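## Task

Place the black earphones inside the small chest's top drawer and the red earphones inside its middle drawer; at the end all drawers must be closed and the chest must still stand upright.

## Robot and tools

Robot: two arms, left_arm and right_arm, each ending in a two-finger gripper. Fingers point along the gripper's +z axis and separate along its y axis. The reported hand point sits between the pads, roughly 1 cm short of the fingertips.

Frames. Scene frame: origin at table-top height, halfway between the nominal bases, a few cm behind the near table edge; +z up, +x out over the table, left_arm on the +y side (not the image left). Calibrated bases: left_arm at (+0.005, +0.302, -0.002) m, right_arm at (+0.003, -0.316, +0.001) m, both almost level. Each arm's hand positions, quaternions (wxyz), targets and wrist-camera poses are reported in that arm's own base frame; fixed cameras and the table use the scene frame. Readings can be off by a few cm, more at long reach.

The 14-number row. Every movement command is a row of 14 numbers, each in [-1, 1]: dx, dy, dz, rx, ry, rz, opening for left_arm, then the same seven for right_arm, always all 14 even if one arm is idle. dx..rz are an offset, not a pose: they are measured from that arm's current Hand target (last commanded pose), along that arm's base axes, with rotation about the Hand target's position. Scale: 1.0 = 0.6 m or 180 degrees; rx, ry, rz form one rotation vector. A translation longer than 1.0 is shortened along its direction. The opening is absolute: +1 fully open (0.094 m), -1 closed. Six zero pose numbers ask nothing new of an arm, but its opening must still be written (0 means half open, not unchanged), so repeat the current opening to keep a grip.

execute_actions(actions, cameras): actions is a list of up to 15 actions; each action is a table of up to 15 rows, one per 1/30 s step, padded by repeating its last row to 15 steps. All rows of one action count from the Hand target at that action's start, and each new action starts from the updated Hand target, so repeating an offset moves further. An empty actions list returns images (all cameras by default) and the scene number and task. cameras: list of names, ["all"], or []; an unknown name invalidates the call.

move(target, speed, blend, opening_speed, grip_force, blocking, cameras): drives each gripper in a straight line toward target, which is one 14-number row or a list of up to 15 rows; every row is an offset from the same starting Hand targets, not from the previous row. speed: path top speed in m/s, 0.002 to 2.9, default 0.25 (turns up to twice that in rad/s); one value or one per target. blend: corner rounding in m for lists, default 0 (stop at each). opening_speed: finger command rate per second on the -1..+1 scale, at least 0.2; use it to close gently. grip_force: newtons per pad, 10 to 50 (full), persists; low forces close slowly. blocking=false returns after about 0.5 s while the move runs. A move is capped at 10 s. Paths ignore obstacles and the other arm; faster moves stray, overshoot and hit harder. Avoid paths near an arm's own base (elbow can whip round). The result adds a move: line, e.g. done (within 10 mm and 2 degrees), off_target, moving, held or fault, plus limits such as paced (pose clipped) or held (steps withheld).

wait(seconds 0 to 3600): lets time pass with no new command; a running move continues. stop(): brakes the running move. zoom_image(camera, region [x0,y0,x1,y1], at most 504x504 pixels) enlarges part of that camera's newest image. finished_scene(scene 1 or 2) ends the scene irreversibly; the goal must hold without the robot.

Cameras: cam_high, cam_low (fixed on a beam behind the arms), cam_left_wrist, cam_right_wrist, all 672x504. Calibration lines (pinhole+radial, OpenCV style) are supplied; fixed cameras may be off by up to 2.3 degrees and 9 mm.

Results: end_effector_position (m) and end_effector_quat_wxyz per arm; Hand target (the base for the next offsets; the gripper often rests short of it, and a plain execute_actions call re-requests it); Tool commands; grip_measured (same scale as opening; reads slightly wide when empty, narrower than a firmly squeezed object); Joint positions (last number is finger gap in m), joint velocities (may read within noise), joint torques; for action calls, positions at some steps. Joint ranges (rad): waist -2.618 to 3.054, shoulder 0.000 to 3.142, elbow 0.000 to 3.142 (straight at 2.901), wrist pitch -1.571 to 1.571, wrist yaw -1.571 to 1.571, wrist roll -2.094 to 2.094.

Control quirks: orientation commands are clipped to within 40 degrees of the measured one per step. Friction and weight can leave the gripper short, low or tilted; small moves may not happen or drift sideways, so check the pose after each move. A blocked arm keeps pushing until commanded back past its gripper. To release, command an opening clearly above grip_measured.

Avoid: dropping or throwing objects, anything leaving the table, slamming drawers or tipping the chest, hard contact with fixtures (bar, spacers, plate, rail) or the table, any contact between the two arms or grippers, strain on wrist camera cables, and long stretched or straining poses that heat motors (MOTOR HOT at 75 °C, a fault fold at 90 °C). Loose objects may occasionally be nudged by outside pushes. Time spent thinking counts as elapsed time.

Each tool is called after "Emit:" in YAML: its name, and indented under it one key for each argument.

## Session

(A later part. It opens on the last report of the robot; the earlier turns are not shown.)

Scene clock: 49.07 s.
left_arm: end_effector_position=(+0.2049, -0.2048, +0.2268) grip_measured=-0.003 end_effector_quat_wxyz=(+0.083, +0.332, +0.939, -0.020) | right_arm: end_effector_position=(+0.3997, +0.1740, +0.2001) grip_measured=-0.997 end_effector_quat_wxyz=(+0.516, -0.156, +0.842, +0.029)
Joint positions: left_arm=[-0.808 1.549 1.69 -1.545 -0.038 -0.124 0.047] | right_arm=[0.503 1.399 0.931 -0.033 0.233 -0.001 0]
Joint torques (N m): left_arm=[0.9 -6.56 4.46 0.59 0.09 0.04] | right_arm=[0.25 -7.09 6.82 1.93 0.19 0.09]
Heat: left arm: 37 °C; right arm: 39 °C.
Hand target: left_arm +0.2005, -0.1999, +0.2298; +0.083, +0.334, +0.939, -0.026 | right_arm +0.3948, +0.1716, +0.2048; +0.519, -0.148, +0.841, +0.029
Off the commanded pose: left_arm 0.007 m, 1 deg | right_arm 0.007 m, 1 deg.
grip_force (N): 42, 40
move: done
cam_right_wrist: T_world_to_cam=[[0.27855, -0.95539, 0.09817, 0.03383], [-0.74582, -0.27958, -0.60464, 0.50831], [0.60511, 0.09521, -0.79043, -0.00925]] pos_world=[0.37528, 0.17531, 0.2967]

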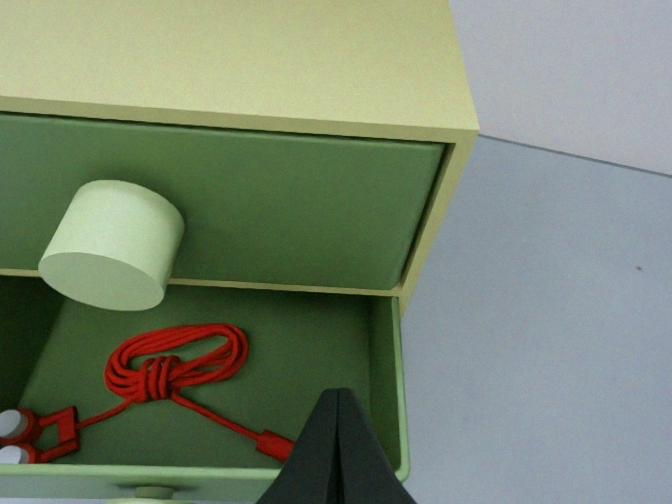

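Emit:
move:
  target:
    - [-0.017,-0.03,-0.03,0.012,0.026,0.08,0.5,-0.141,0.047,-0.041,0,0,0,-0.75]
    - [-0.034,-0.15,-0.066,0.0237,0.0516,0.1618,0.5,-0.0997,0.0707,-0.128,0,0,0,-0.75]
    - [-0.034,-0.15,-0.066,0.0237,0.0516,0.1618,0.5,0.0587,0.118,-0.128,0,0,0,-0.75]
  speed: [0.25,0.25,0.12]
  blend: [0.01,0.01,0]
  cameras: ["all"]

Scene clock: 54.10 s.
left_arm: end_effector_position=(+0.1802, -0.2846, +0.1858) grip_measured=+0.497 end_effector_quat_wxyz=(+0.012, +0.091, +0.996, -0.006) | right_arm: end_effector_position=(+0.4139, +0.2334, +0.1168) grip_measured=-0.752 end_effector_quat_wxyz=(+0.498, -0.154, +0.853, +0.013)
Joint positions: left_arm=[-1.013 1.828 1.848 -1.567 -0.012 -0.83 0.07] | right_arm=[0.65 1.711 0.927 0.211 0.381 0.082 0.012]
Joint torques (N m): left_arm=[-0.02 -5.81 7.99 0.23 0.06 -0.18] | right_arm=[-1.26 -4.77 10.17 2.45 -0.09 -0.08]
Heat: left arm: 36 °C; right arm: 39 °C.
Hand target: left_arm +0.1801, -0.2898, +0.1902; -0.001, +0.087, +0.996, +0.004 | right_arm +0.4300, +0.2423, +0.1279; +0.519, -0.148, +0.841, +0.029
Off the commanded pose: left_arm 0.007 m, 2 deg | right_arm 0.022 m, 3 deg.
joint sent to its limit (left arm) — joint 4 (wrist pitch), lower limit. The joint targets still meet the commanded pose.
grip_force (N): 42, 40
move: off_target (right_arm)
cam_left_wrist: T_world_to_cam=[[-0.20069, -0.97962, 0.0089, -0.24514], [-0.88923, 0.18597, 0.41796, 0.17024], [-0.41109, 0.07597, -0.90842, 0.3542]] pos_world=[0.24779, -0.29871, 0.25279]
cam_right_wrist: T_world_to_cam=[[0.26216, -0.95761, 0.11939, 0.09951], [-0.77247, -0.28239, -0.56881, 0.49264], [0.57842, 0.0569, -0.81376, -0.06669]] pos_world=[0.39304, 0.2382, 0.21407]

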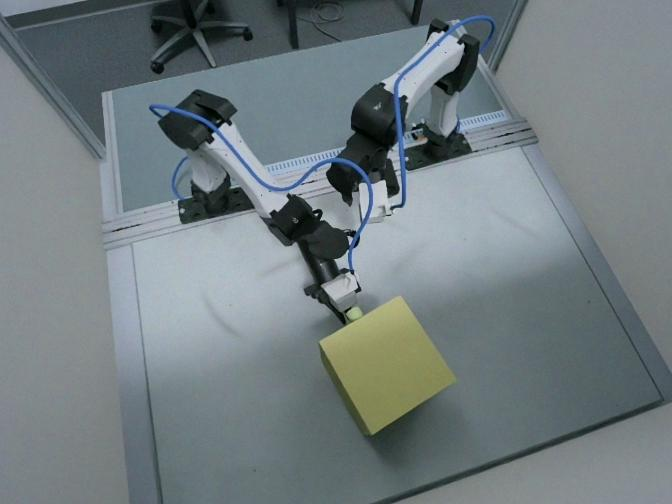

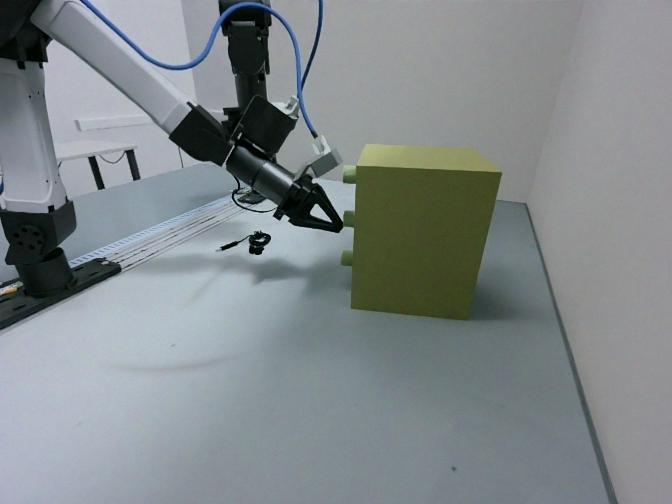

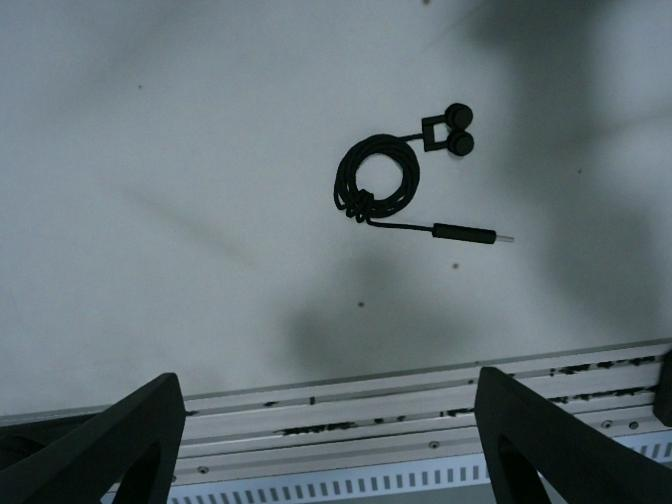

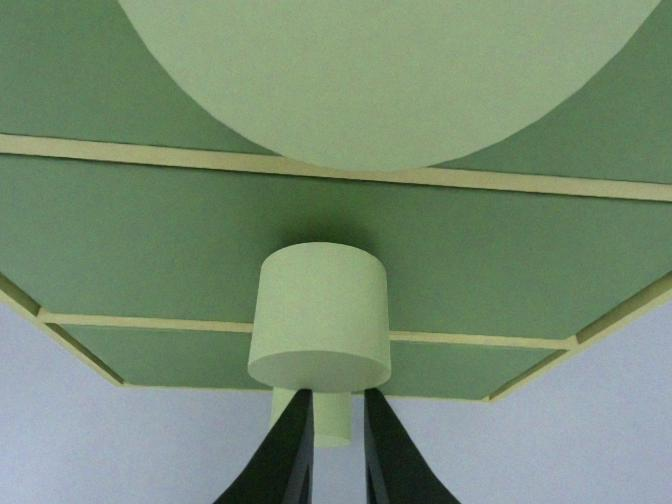

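Emit:
move:
  target:
    - [0,-0.02,-0.1,0,0,0,0.45,-0.117,-0.033,0.067,0,0,0,-0.75]
    - [0,-0.043,-0.217,0,0,0,0.45,-0.1,-0.028,0.127,0,0,0,0.5]
    - [0,-0.043,-0.292,0,0,0,0.45,0.01,-0.002,0.124,0,0,0,0.5]
    - [0,-0.043,-0.292,0,0,0,-1,0.01,-0.002,0.124,0,0,0,-0.55]
  speed: [0.2,0.15,0.12,0.1]
  blend: [0.02,0,0,0]
  grip_force: [42, 40]
  cameras: ["all"]

Scene clock: 56.63 s.
left_arm: end_effector_position=(+0.1773, -0.2864, +0.1581) grip_measured=+0.453 end_effector_quat_wxyz=(-0.001, +0.092, +0.996, +0.012) | right_arm: end_effector_position=(+0.3957, +0.2320, +0.1383) grip_measured=-0.752 end_effector_quat_wxyz=(+0.512, -0.157, +0.844, +0.025)
Joint positions: left_arm=[-1.023 1.85 1.765 -1.507 -0.012 -0.838 0.068] | right_arm=[0.673 1.606 0.878 0.19 0.386 0.086 0.012]
Joint torques (N m): left_arm=[0.55 -8.14 6.84 0.15 -0.05 -0.1] | right_arm=[-0.68 -4.57 7.83 1.99 0.09 -0.04]
Heat: left arm: 36 °C; right arm: 40 °C.
Hand target: left_arm +0.1783, -0.2864, +0.1671; +0.005, +0.091, +0.996, +0.004 (not the last commanded pose) | right_arm +0.3993, +0.2323, +0.1323; +0.507, -0.157, +0.847, +0.022 (not the last commanded pose)
Tool commands: left_gripper/opening=+0.45 right_gripper/opening=-0.75
Off the commanded pose: left_arm 0.146 m, 1 deg | right_arm 0.076 m, 1 deg.
grip_force (N): 42, 40
move: held (left_arm, right_arm; a check stopped the path); path passed 0 of 4 targets; target 2's new opening was not sent; target 4's new opening was not sent; limits=held
pose unreachable (left arm): on one or more control steps of this call, first in action 0 (counted from 0), this arm could not follow its commanded pose, so it was not sent that pose on those steps. It may still have moved: this result reports where it is.
cause: moving toward the commanded pose would bring a part of the arm too close to another arm (this arm's wrist (the part past joint 4) and the right arm's wrist (the part past joint 4), along the way the arms are being sent, or toward where that arm still pushes).
pose unreachable (right arm): on one or more control steps of this call, first in action 0 (counted from 0), this arm could not follow its commanded pose, so it was not sent that pose on those steps. It may still have moved: this result reports where it is.
cause: moving toward the commanded pose would bring a part of the arm too close to another arm (this arm's wrist (the part past joint 4) and the left arm's wrist (the part past joint 4), along the way the arms are being sent, or toward where that arm still pushes).
cam_left_wrist: T_world_to_cam=[[-0.20309, -0.97886, -0.02405, -0.24138], [-0.87854, 0.17132, 0.44589, 0.169], [-0.43235, 0.11168, -0.89476, 0.33981]] pos_world=[0.24638, -0.30318, 0.22289]
cam_right_wrist: T_world_to_cam=[[0.27628, -0.95525, 0.10572, 0.09611], [-0.75133, -0.28327, -0.59603, 0.486], [0.59931, 0.08524, -0.79597, -0.05589]] pos_world=[0.37209, 0.23424, 0.23502]

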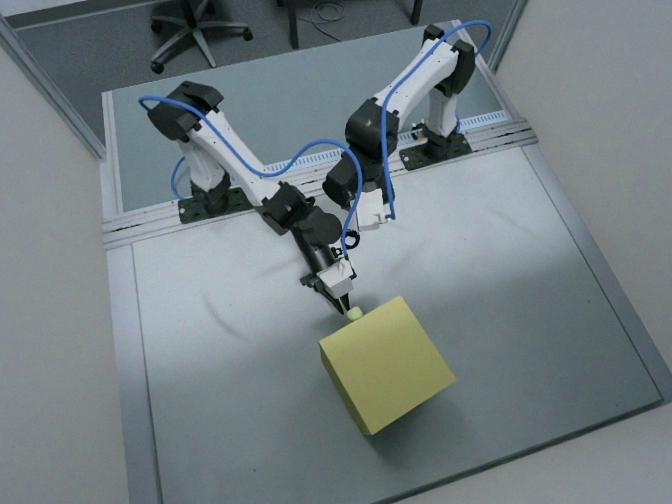

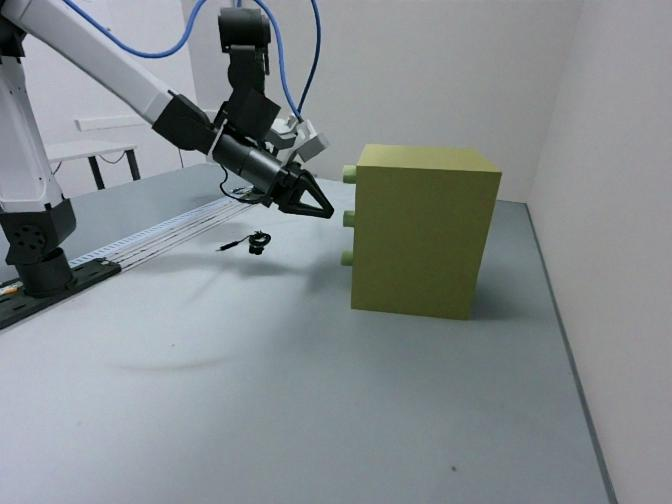

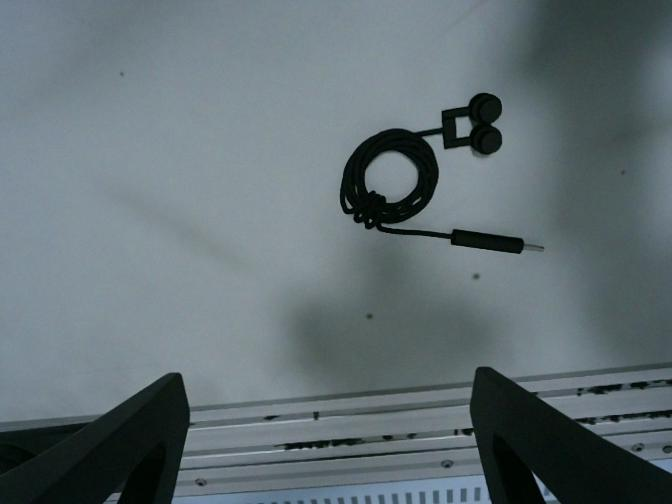

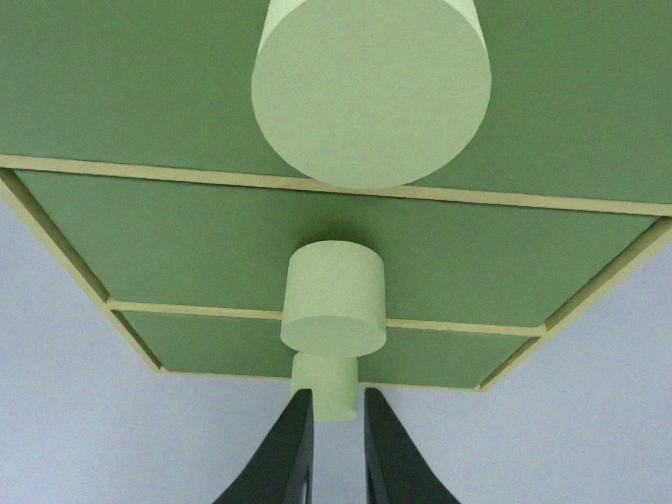

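Emit:
move:
  target:
    - [0,0.02,0,0,0,0,0.45,-0.1655,-0.254,0.146,0,0,0,-0.75]
    - [0.003,-0.049,-0.178,0,0,0,0.45,-0.1655,-0.254,0.146,0,0,0,-0.75]
    - [0.003,-0.049,-0.2543,0,0,0,0.45,-0.1655,-0.254,0.146,0,0,0,-0.75]
    - [0.003,-0.049,-0.2543,0,0,0,-1,-0.1655,-0.254,0.146,0,0,0,-0.75]
    - [0.003,-0.02,0.03,0,0,0,-1,-0.1655,-0.254,0.146,0,0,0,-0.75]
    - [0.036,0.12,0.1,0,0,0,-1,-0.1655,-0.254,0.146,0,0,0,-0.75]
  speed: [0.3,0.2,0.08,0.1,0.18,0.2]
  blend: [0.02,0,0,0,0.03,0]
  grip_force: [42, 40]
  cameras: ["all"]

Scene clock: 66.77 s.
left_arm: end_effector_position=(+0.2035, -0.2210, +0.2218) grip_measured=-0.902 end_effector_quat_wxyz=(+0.052, +0.089, +0.994, -0.039) | right_arm: end_effector_position=(+0.2999, +0.0787, +0.2087) grip_measured=-0.752 end_effector_quat_wxyz=(+0.499, -0.153, +0.853, +0.017)
Joint positions: left_arm=[-0.834 1.62 1.746 -1.568 -0.012 -0.654 0.005] | right_arm=[0.3 0.845 0.693 -0.376 0.077 -0.1 0.012]
Joint torques (N m): left_arm=[0.87 -7.35 4.49 0.48 -0.03 0.03] | right_arm=[-0.75 -1.52 9.83 1.92 -0.16 -0.11]
Heat: left arm: 37 °C; right arm: 41 °C.
Hand target: left_arm +0.1999, -0.2143, +0.2272; +0.005, +0.091, +0.996, +0.004 | right_arm +0.3000, +0.0800, +0.2200; +0.507, -0.157, +0.847, +0.022
Off the commanded pose: left_arm 0.009 m, 7 deg | right_arm 0.011 m, 1 deg.
joint sent to its limit (left arm) — joint 4 (wrist pitch), lower limit. The joint targets are off in orientation, not in position.
grip_force (N): 42, 40
move: off_target (left_arm, right_arm)
cam_left_wrist: T_world_to_cam=[[-0.20063, -0.97739, 0.06673, -0.19084], [-0.91738, 0.21134, 0.33726, 0.19334], [-0.34374, 0.00644, -0.93904, 0.36937]] pos_world=[0.26605, -0.22976, 0.29438]
cam_right_wrist: T_world_to_cam=[[0.26368, -0.95812, 0.11174, -0.02845], [-0.77234, -0.2791, -0.57061, 0.4132], [0.5779, 0.06416, -0.81359, 0.08236]] pos_world=[0.27904, 0.08278, 0.30596]

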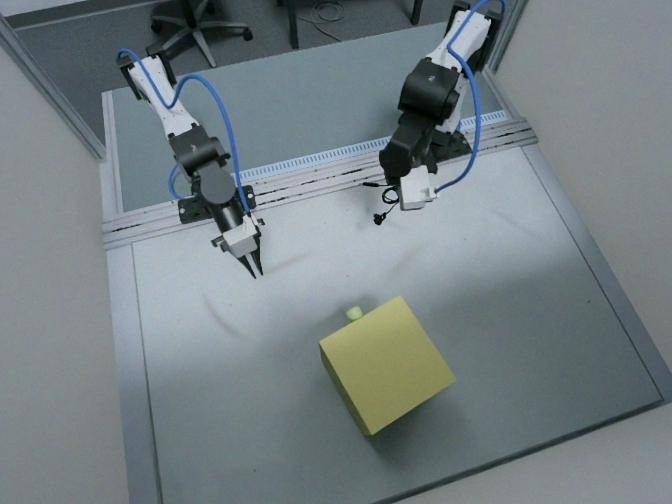

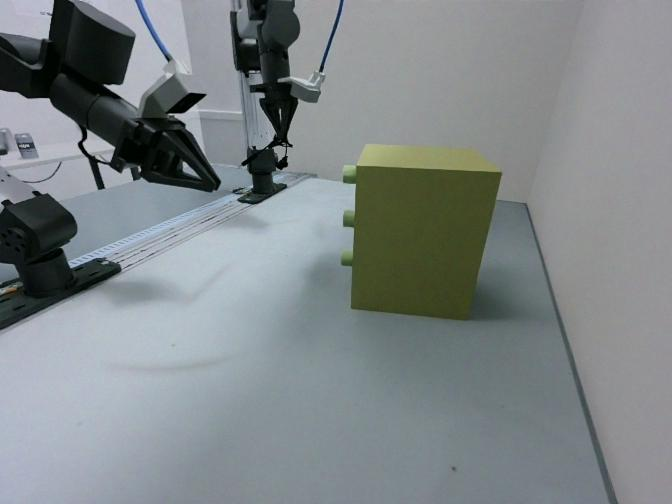

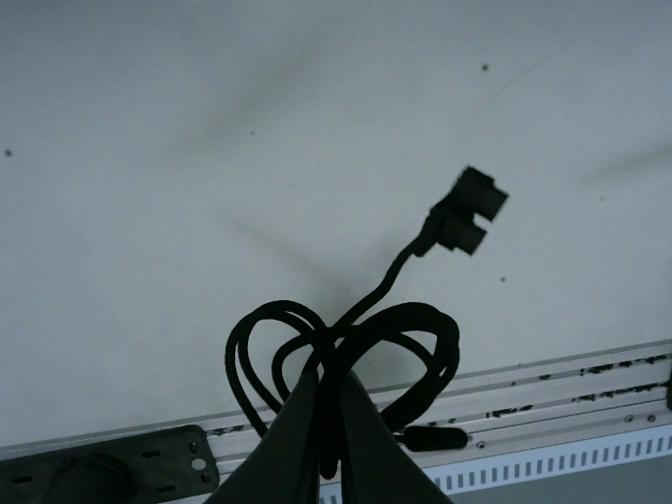

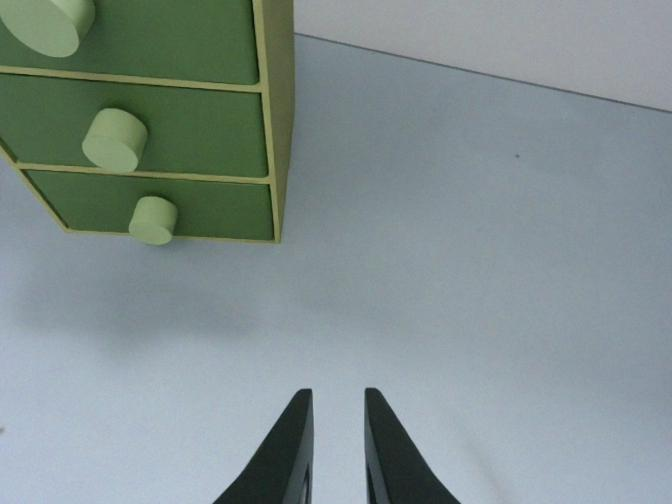

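Emit:
move:
  target:
    - [0,0,0,0,0,0,-1,0.108,0.23,-0.025,0,0,0,0.5]
    - [0,0,0,0,0,0,-1,0.2267,0.268,-0.027,0,0,0,0.5]
    - [0,0,0,0,0,0,-1,0.2267,0.268,-0.027,0,0,0,-0.55]
    - [0,0,0,0,0,0,-1,0.0433,0.2133,-0.027,0,0,0,-0.55]
    - [0,0,0,0,0,0,-1,0.0433,0.2133,-0.027,0,0,0,0.3]
    - [0,0,0,0,0,0,-1,-0.077,0.1775,-0.027,0,0,0,0.3]
  speed: [0.25,0.12,0.1,0.12,0.1,0.25]
  blend: [0.01,0,0,0,0,0]
  cameras: ["cam_high","cam_low","cam_right_wrist"]

Scene clock: 75.20 s.
left_arm: end_effector_position=(+0.2035, -0.2210, +0.2218) grip_measured=-0.902 end_effector_quat_wxyz=(+0.052, +0.090, +0.994, -0.039) | right_arm: end_effector_position=(+0.2563, +0.1902, +0.2032) grip_measured=+0.298 end_effector_quat_wxyz=(+0.505, -0.164, +0.847, +0.023)
Joint positions: left_arm=[-0.834 1.62 1.746 -1.568 -0.012 -0.653 0.005] | right_arm=[0.958 1.001 0.748 -0.388 0.614 0.26 0.061]
Joint torques (N m): left_arm=[0.81 -7.32 4.48 0.47 -0.03 0.04] | right_arm=[0.28 -3.17 6.94 1.71 0.39 0.12]
Heat: left arm: 36 °C; right arm: 41 °C.
Hand target: left_arm +0.1999, -0.2143, +0.2272; +0.005, +0.091, +0.996, +0.004 | right_arm +0.2538, +0.1865, +0.2038; +0.507, -0.157, +0.847, +0.022
Off the commanded pose: left_arm 0.009 m, 7 deg | right_arm 0.005 m, 1 deg.
joint sent to its limit (left arm) — joint 4 (wrist pitch), lower limit. The joint targets are off in orientation, not in position.
grip_force (N): 42, 40
move: done
cam_right_wrist: T_world_to_cam=[[0.28716, -0.95107, 0.11407, 0.08268], [-0.75594, -0.29814, -0.58281, 0.40947], [0.5883, 0.08113, -0.80456, 0.08816]] pos_world=[0.23393, 0.19356, 0.30015]

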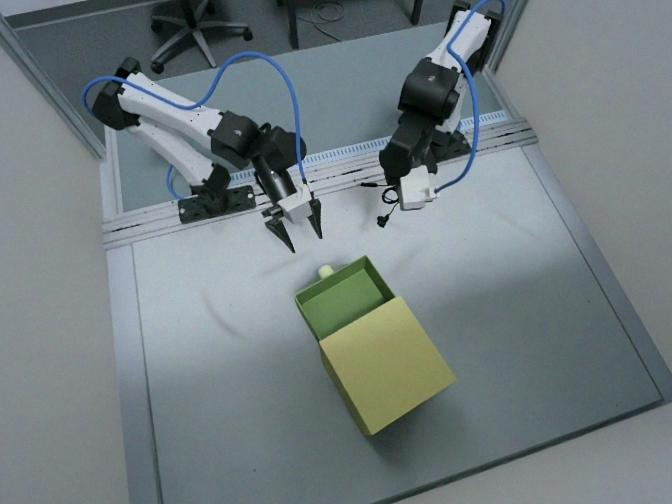

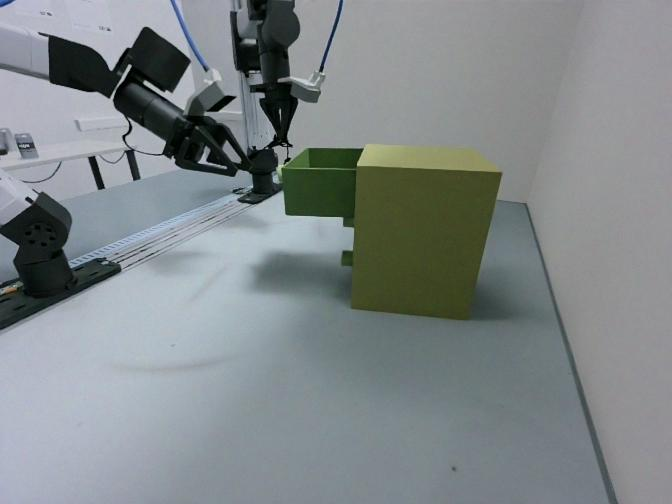

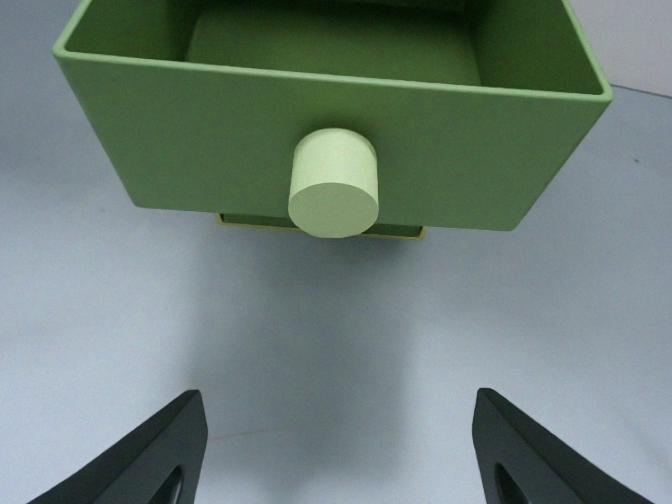

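Emit:
move:
  target:
    - [0.05,-0.06,0.188,-0.05,-0.065,-0.15,-1,0,-0.277,0.06,0,0,0,0.3]
    - [0.217,-0.227,0.188,-0.1124,-0.1331,-0.3231,-1,0,-0.277,0.06,0,0,0,0.3]
    - [0.297,-0.301,0.121,-0.1124,-0.1331,-0.3231,-1,0,-0.277,0.06,0,0,0,0.3]
  speed: [0.25,0.25,0.15]
  blend: [0.03,0.02,0]
  cameras: ["all"]

Emit:
zoom_image:
  camera: "cam_high"
  region: [260, 200, 440, 360]

Scene clock: 80.17 s.
left_arm: end_effector_position=(+0.3714, -0.3891, +0.2910) grip_measured=-0.902 end_effector_quat_wxyz=(+0.307, +0.524, +0.778, -0.164) | right_arm: end_effector_position=(+0.2540, +0.0187, +0.2332) grip_measured=+0.298 end_effector_quat_wxyz=(+0.505, -0.151, +0.850, +0.018)
Joint positions: left_arm=[-0.737 2.319 2.835 -1.406 0.224 0.369 0.005] | right_arm=[-0.124 0.628 0.743 -0.652 -0.292 -0.31 0.061]
Joint torques (N m): left_arm=[0.66 -8.53 7.39 1.86 0.26 -0.02] | right_arm=[-0.76 1.26 9.26 1.86 -0.3 -0.11]
Heat: left arm: 36 °C; right arm: 41 °C.
Hand target: left_arm +0.3782, -0.3949, +0.2997; +0.218, +0.553, +0.791, -0.148 | right_arm +0.2539, +0.0202, +0.2398; +0.507, -0.157, +0.847, +0.022
Off the commanded pose: left_arm 0.013 m, 11 deg | right_arm 0.007 m, 1 deg.
elbow stopped short (left arm): the move would have taken joint 3 (elbow) straighter than the controller allows.
grip_force (N): 42, 40
move: off_target (left_arm)
cam_left_wrist: T_world_to_cam=[[-0.92003, -0.38377, -0.0792, 0.21453], [-0.35467, 0.90147, -0.2481, 0.58942], [0.16661, -0.20017, -0.96549, 0.2309]] pos_world=[0.36796, -0.4028, 0.38617]
cam_right_wrist: T_world_to_cam=[[0.26131, -0.95912, 0.10863, -0.07521], [-0.76532, -0.27445, -0.5822, 0.37584], [0.58822, 0.069, -0.80575, 0.12815]] pos_world=[0.23191, 0.02217, 0.33024]

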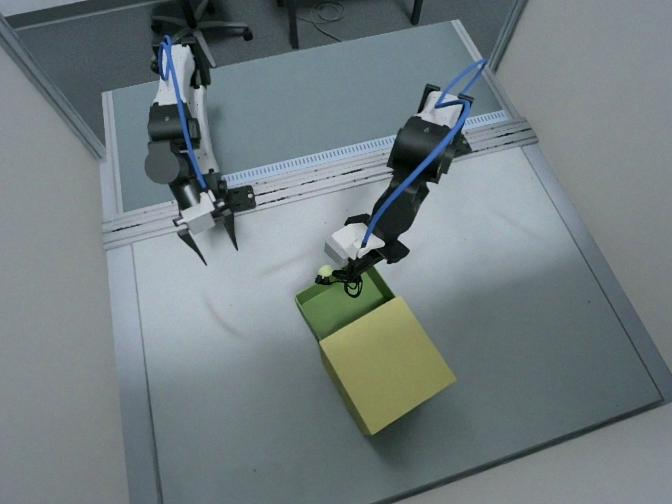

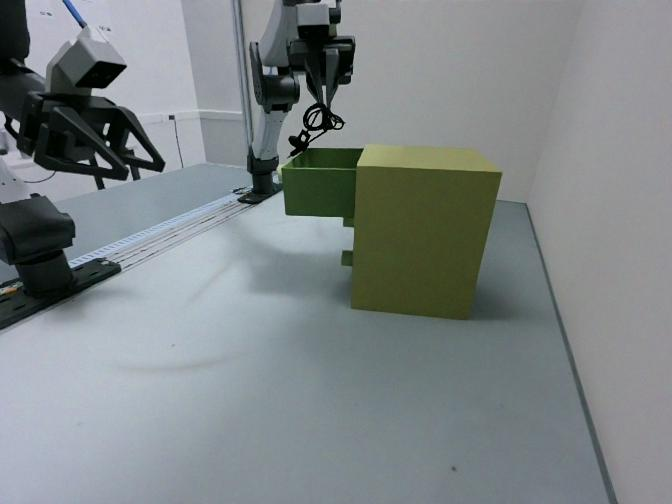

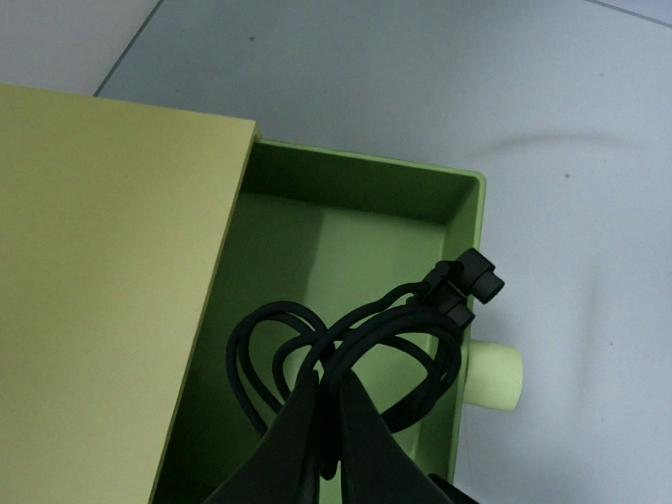

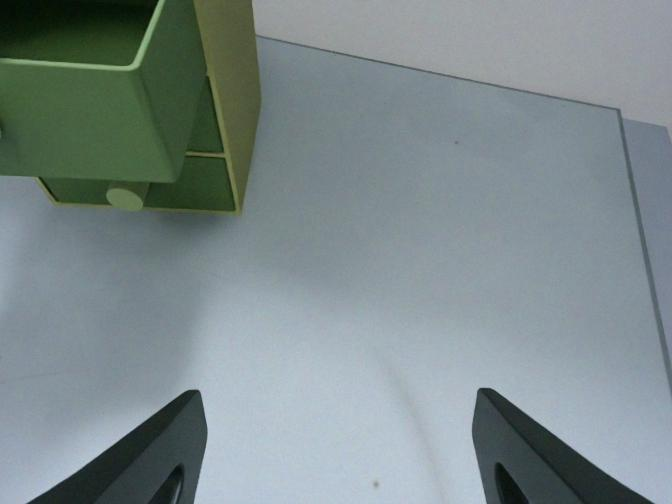

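Scaled by 2.800 from the camera's image (finer frame: 960x720).

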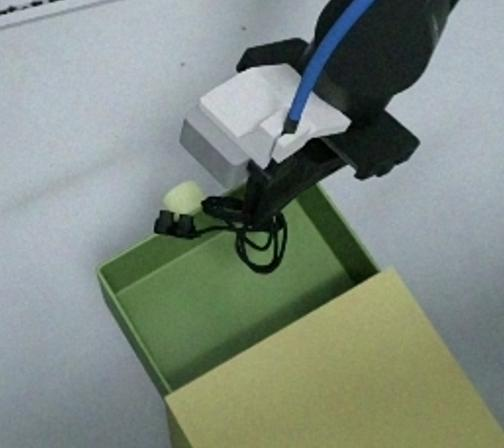

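Emit:
move:
  target:
    - [0.0195,0.004,0.015,0,0,0.194,-1,0,0,0,0,0,0,-0.75]
    - [0.0195,0.004,-0.141,0,0,0.194,-1,0,0,0,0,0,0,-0.75]
    - [0.0195,0.004,-0.141,0,0,0.194,-0.4,0,0,0,0,0,0,-0.75]
    - [0.0195,0.004,0.0,0,0,0.194,-0.4,0,0,0,0,0,0,-0.75]
  speed: [0.3,0.12,0.1,0.12]
  blend: [0.01,0,0,0]
  cameras: ["all"]

Emit:
zoom_image:
  camera: "cam_high"
  region: [260, 200, 440, 360]

Scene clock: 87.63 s.
left_arm: end_effector_position=(+0.3888, -0.3920, +0.2662) grip_measured=-0.403 end_effector_quat_wxyz=(+0.306, +0.287, +0.901, -0.111) | right_arm: end_effector_position=(+0.2540, +0.0187, +0.2331) grip_measured=-0.748 end_effector_quat_wxyz=(+0.504, -0.151, +0.850, +0.018)
Joint positions: left_arm=[-0.821 2.371 2.84 -1.383 -0.102 -0.17 0.028] | right_arm=[-0.124 0.628 0.743 -0.652 -0.292 -0.31 0.012]
Joint torques (N m): left_arm=[-0.06 -12.71 7.28 1.8 -0.18 0.02] | right_arm=[-0.76 1.31 9.26 1.86 -0.3 -0.12]
Heat: left arm: 38 °C; right arm: 42 °C.
Hand target: left_arm +0.3898, -0.3925, +0.2997; +0.252, +0.290, +0.920, -0.076 | right_arm +0.2538, +0.0202, +0.2397; +0.507, -0.157, +0.847, +0.022
Off the commanded pose: left_arm 0.034 m, 8 deg | right_arm 0.007 m, 1 deg.
elbow stopped short (left arm): the move would have taken joint 3 (elbow) straighter than the controller allows.
grip_force (N): 42, 40
move: off_target (left_arm); blend cut to 0 m at target 1
cam_left_wrist: T_world_to_cam=[[-0.5976, -0.8017, 0.01224, -0.08601], [-0.78606, 0.5828, -0.20605, 0.62357], [0.15805, -0.13276, -0.97847, 0.23669]] pos_world=[0.40136, -0.40095, 0.36113]
cam_right_wrist: T_world_to_cam=[[0.26154, -0.95904, 0.10879, -0.07531], [-0.76546, -0.27476, -0.58188, 0.37571], [0.58793, 0.06891, -0.80597, 0.12821]] pos_world=[0.23191, 0.02217, 0.33014]

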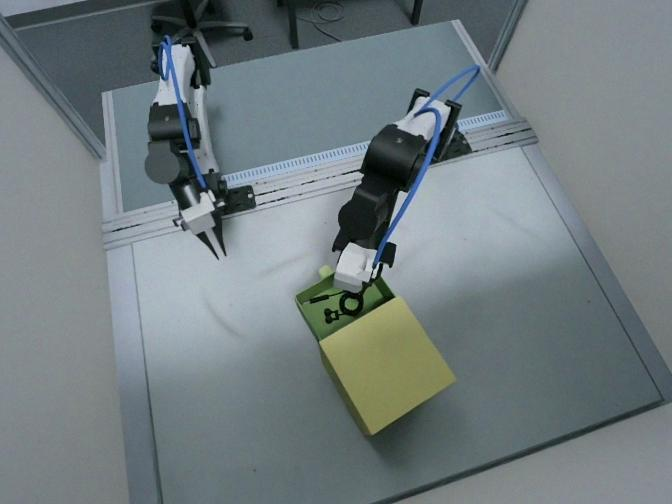

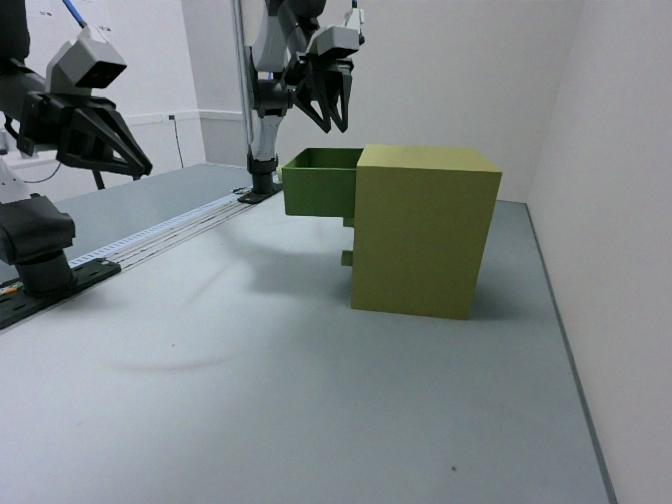

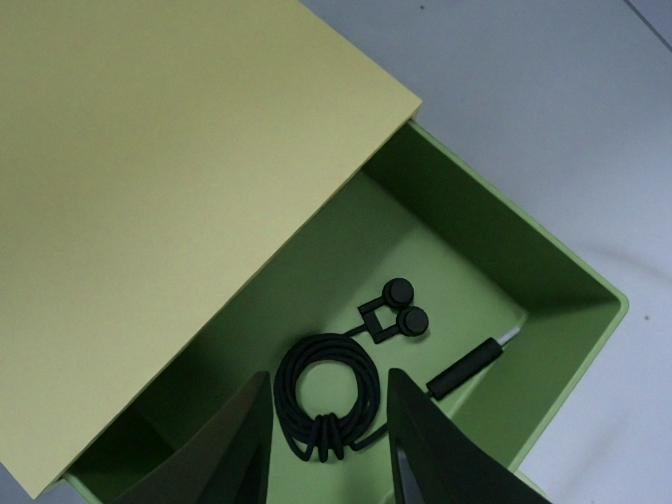

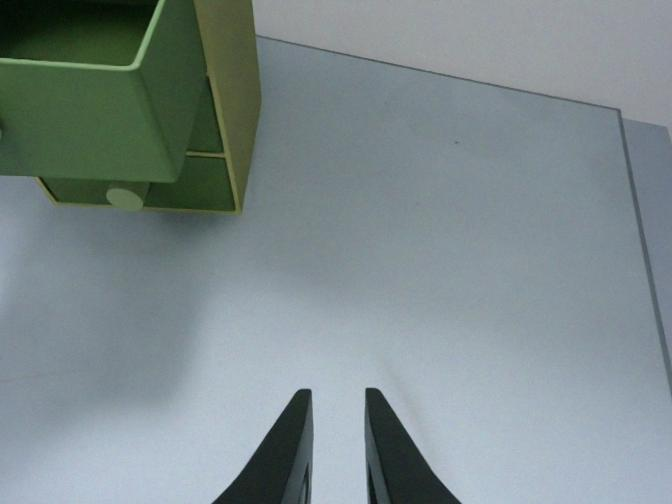

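Scaled by 2.800 from the camera's image (finer frame: 960x720).

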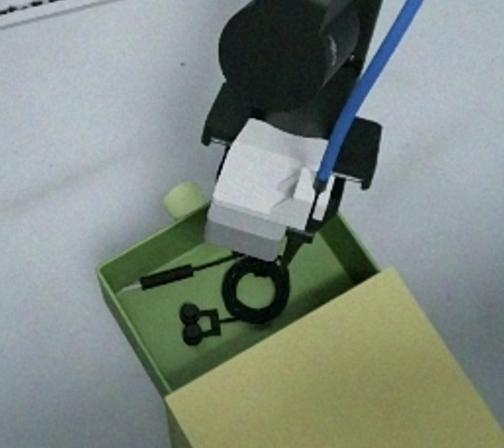

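Emit:
move:
  target:
    - [-0.283,0.35,0.02,0,0,0,-0.4,-0.006,0.1,-0.03,0,0,0,-0.75]
    - [-0.283,0.35,0.02,0,0,0,-0.4,0.0,0.285,-0.055,0,0,0,-0.75]
    - [-0.283,0.35,0.02,0,0,0,-0.4,0.0687,0.302,-0.0595,0,0,0,-0.75]
    - [-0.283,0.35,0.02,0,0,0,-0.4,0.297,0.3705,-0.0595,0,0,0,-0.75]
  speed: [0.3,0.25,0.2,0.12]
  blend: [0.02,0.02,0.005,0]
  cameras: ["cam_high","cam_low","cam_right_wrist"]

Scene clock: 91.67 s.
left_arm: end_effector_position=(+0.2189, -0.1816, +0.3088) grip_measured=-0.403 end_effector_quat_wxyz=(+0.242, +0.289, +0.924, -0.067) | right_arm: end_effector_position=(+0.4164, +0.2330, +0.1970) grip_measured=-0.748 end_effector_quat_wxyz=(+0.490, -0.161, +0.857, +0.005)
Joint positions: left_arm=[-0.743 1.362 1.779 -1.486 -0.082 -0.116 0.028] | right_arm=[0.646 1.608 1.175 -0.161 0.38 0.071 0.012]
Joint torques (N m): left_arm=[0.92 -4.25 4.22 1.55 0.09 0.06] | right_arm=[-1.24 -3.9 10.36 2.47 -0.12 -0.08]
Heat: left arm: 38 °C; right arm: 42 °C.
Hand target: left_arm +0.2200, -0.1825, +0.3117; +0.252, +0.290, +0.920, -0.075 | right_arm +0.4320, +0.2425, +0.2042; +0.507, -0.157, +0.847, +0.022
Off the commanded pose: left_arm 0.003 m, 2 deg | right_arm 0.020 m, 3 deg.
grip_force (N): 42, 40
move: off_target (right_arm)
cam_right_wrist: T_world_to_cam=[[0.26646, -0.95419, 0.13611, 0.083], [-0.78042, -0.29646, -0.5505, 0.54304], [0.56563, 0.04047, -0.82366, 0.00832]] pos_world=[0.39697, 0.23985, 0.2945]

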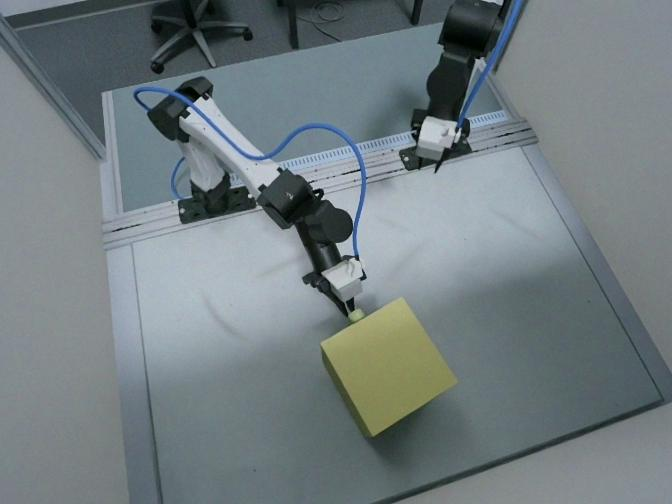

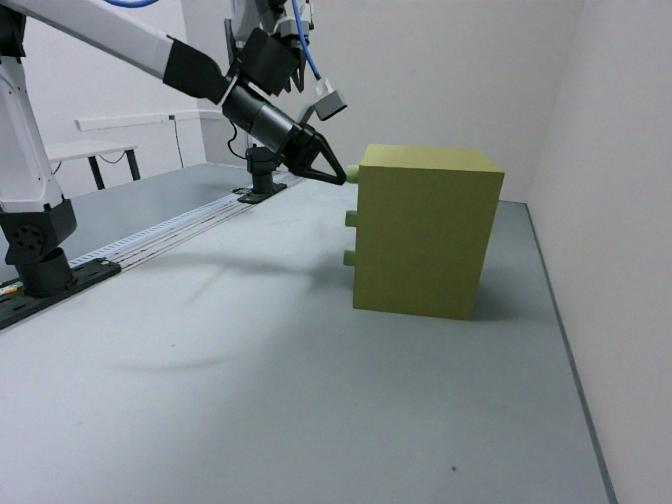

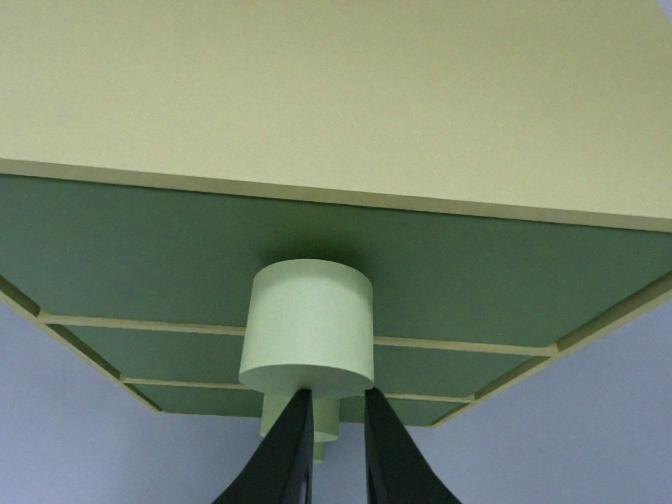

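Emit:
move:
  target: [0,0,0,0,0,0,-0.4,-0.22,-0.06,0.03,0,0,0,-0.75]
  speed: 0.3
  cameras: ["cam_right_wrist"]

Emit:
zoom_image:
  camera: "cam_right_wrist"
  region: [100, 0, 580, 360]

Scene clock: 93.57 s.
left_arm: end_effector_position=(+0.2189, -0.1816, +0.3088) grip_measured=-0.403 end_effector_quat_wxyz=(+0.242, +0.289, +0.924, -0.067) | right_arm: end_effector_position=(+0.3039, +0.2106, +0.2200) grip_measured=-0.748 end_effector_quat_wxyz=(+0.504, -0.164, +0.847, +0.022)
Joint positions: left_arm=[-0.743 1.362 1.779 -1.486 -0.082 -0.116 0.028] | right_arm=[0.842 1.19 0.904 -0.315 0.52 0.18 0.012]
Joint torques (N m): left_arm=[0.91 -4.21 4.26 1.56 0.08 0.02] | right_arm=[0.29 -5.03 6.82 1.78 0.31 0.08]
Heat: left arm: 38 °C; right arm: 43 °C.
Hand target: left_arm +0.2200, -0.1825, +0.3117; +0.252, +0.290, +0.920, -0.075 | right_arm +0.3001, +0.2065, +0.2221; +0.507, -0.157, +0.847, +0.022
Off the commanded pose: left_arm 0.003 m, 2 deg | right_arm 0.006 m, 1 deg.
grip_force (N): 42, 40
move: done
cam_right_wrist: T_world_to_cam=[[0.28698, -0.9509, 0.11594, 0.08598], [-0.75677, -0.29925, -0.58117, 0.46139], [0.58732, 0.07905, -0.80548, 0.07297]] pos_world=[0.28164, 0.21407, 0.31695]

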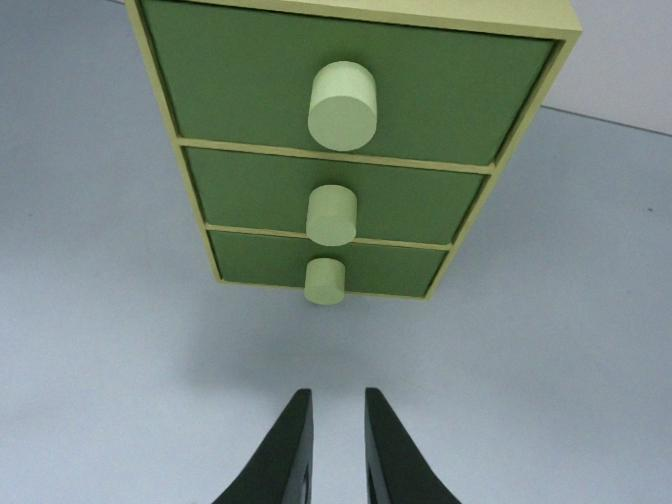

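Scaled by 1.050 from the camera's image (finer frame: 960x720).

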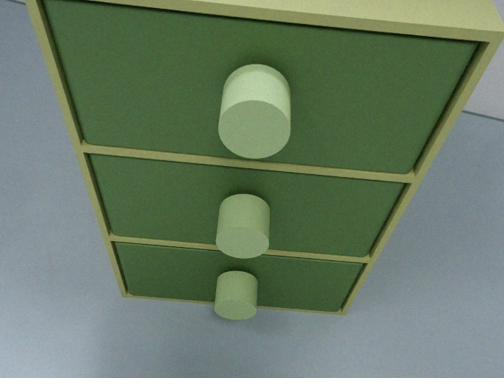

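All shut.

Emit:
finished_scene:
  scene: 2

The scene is finished: the task was done.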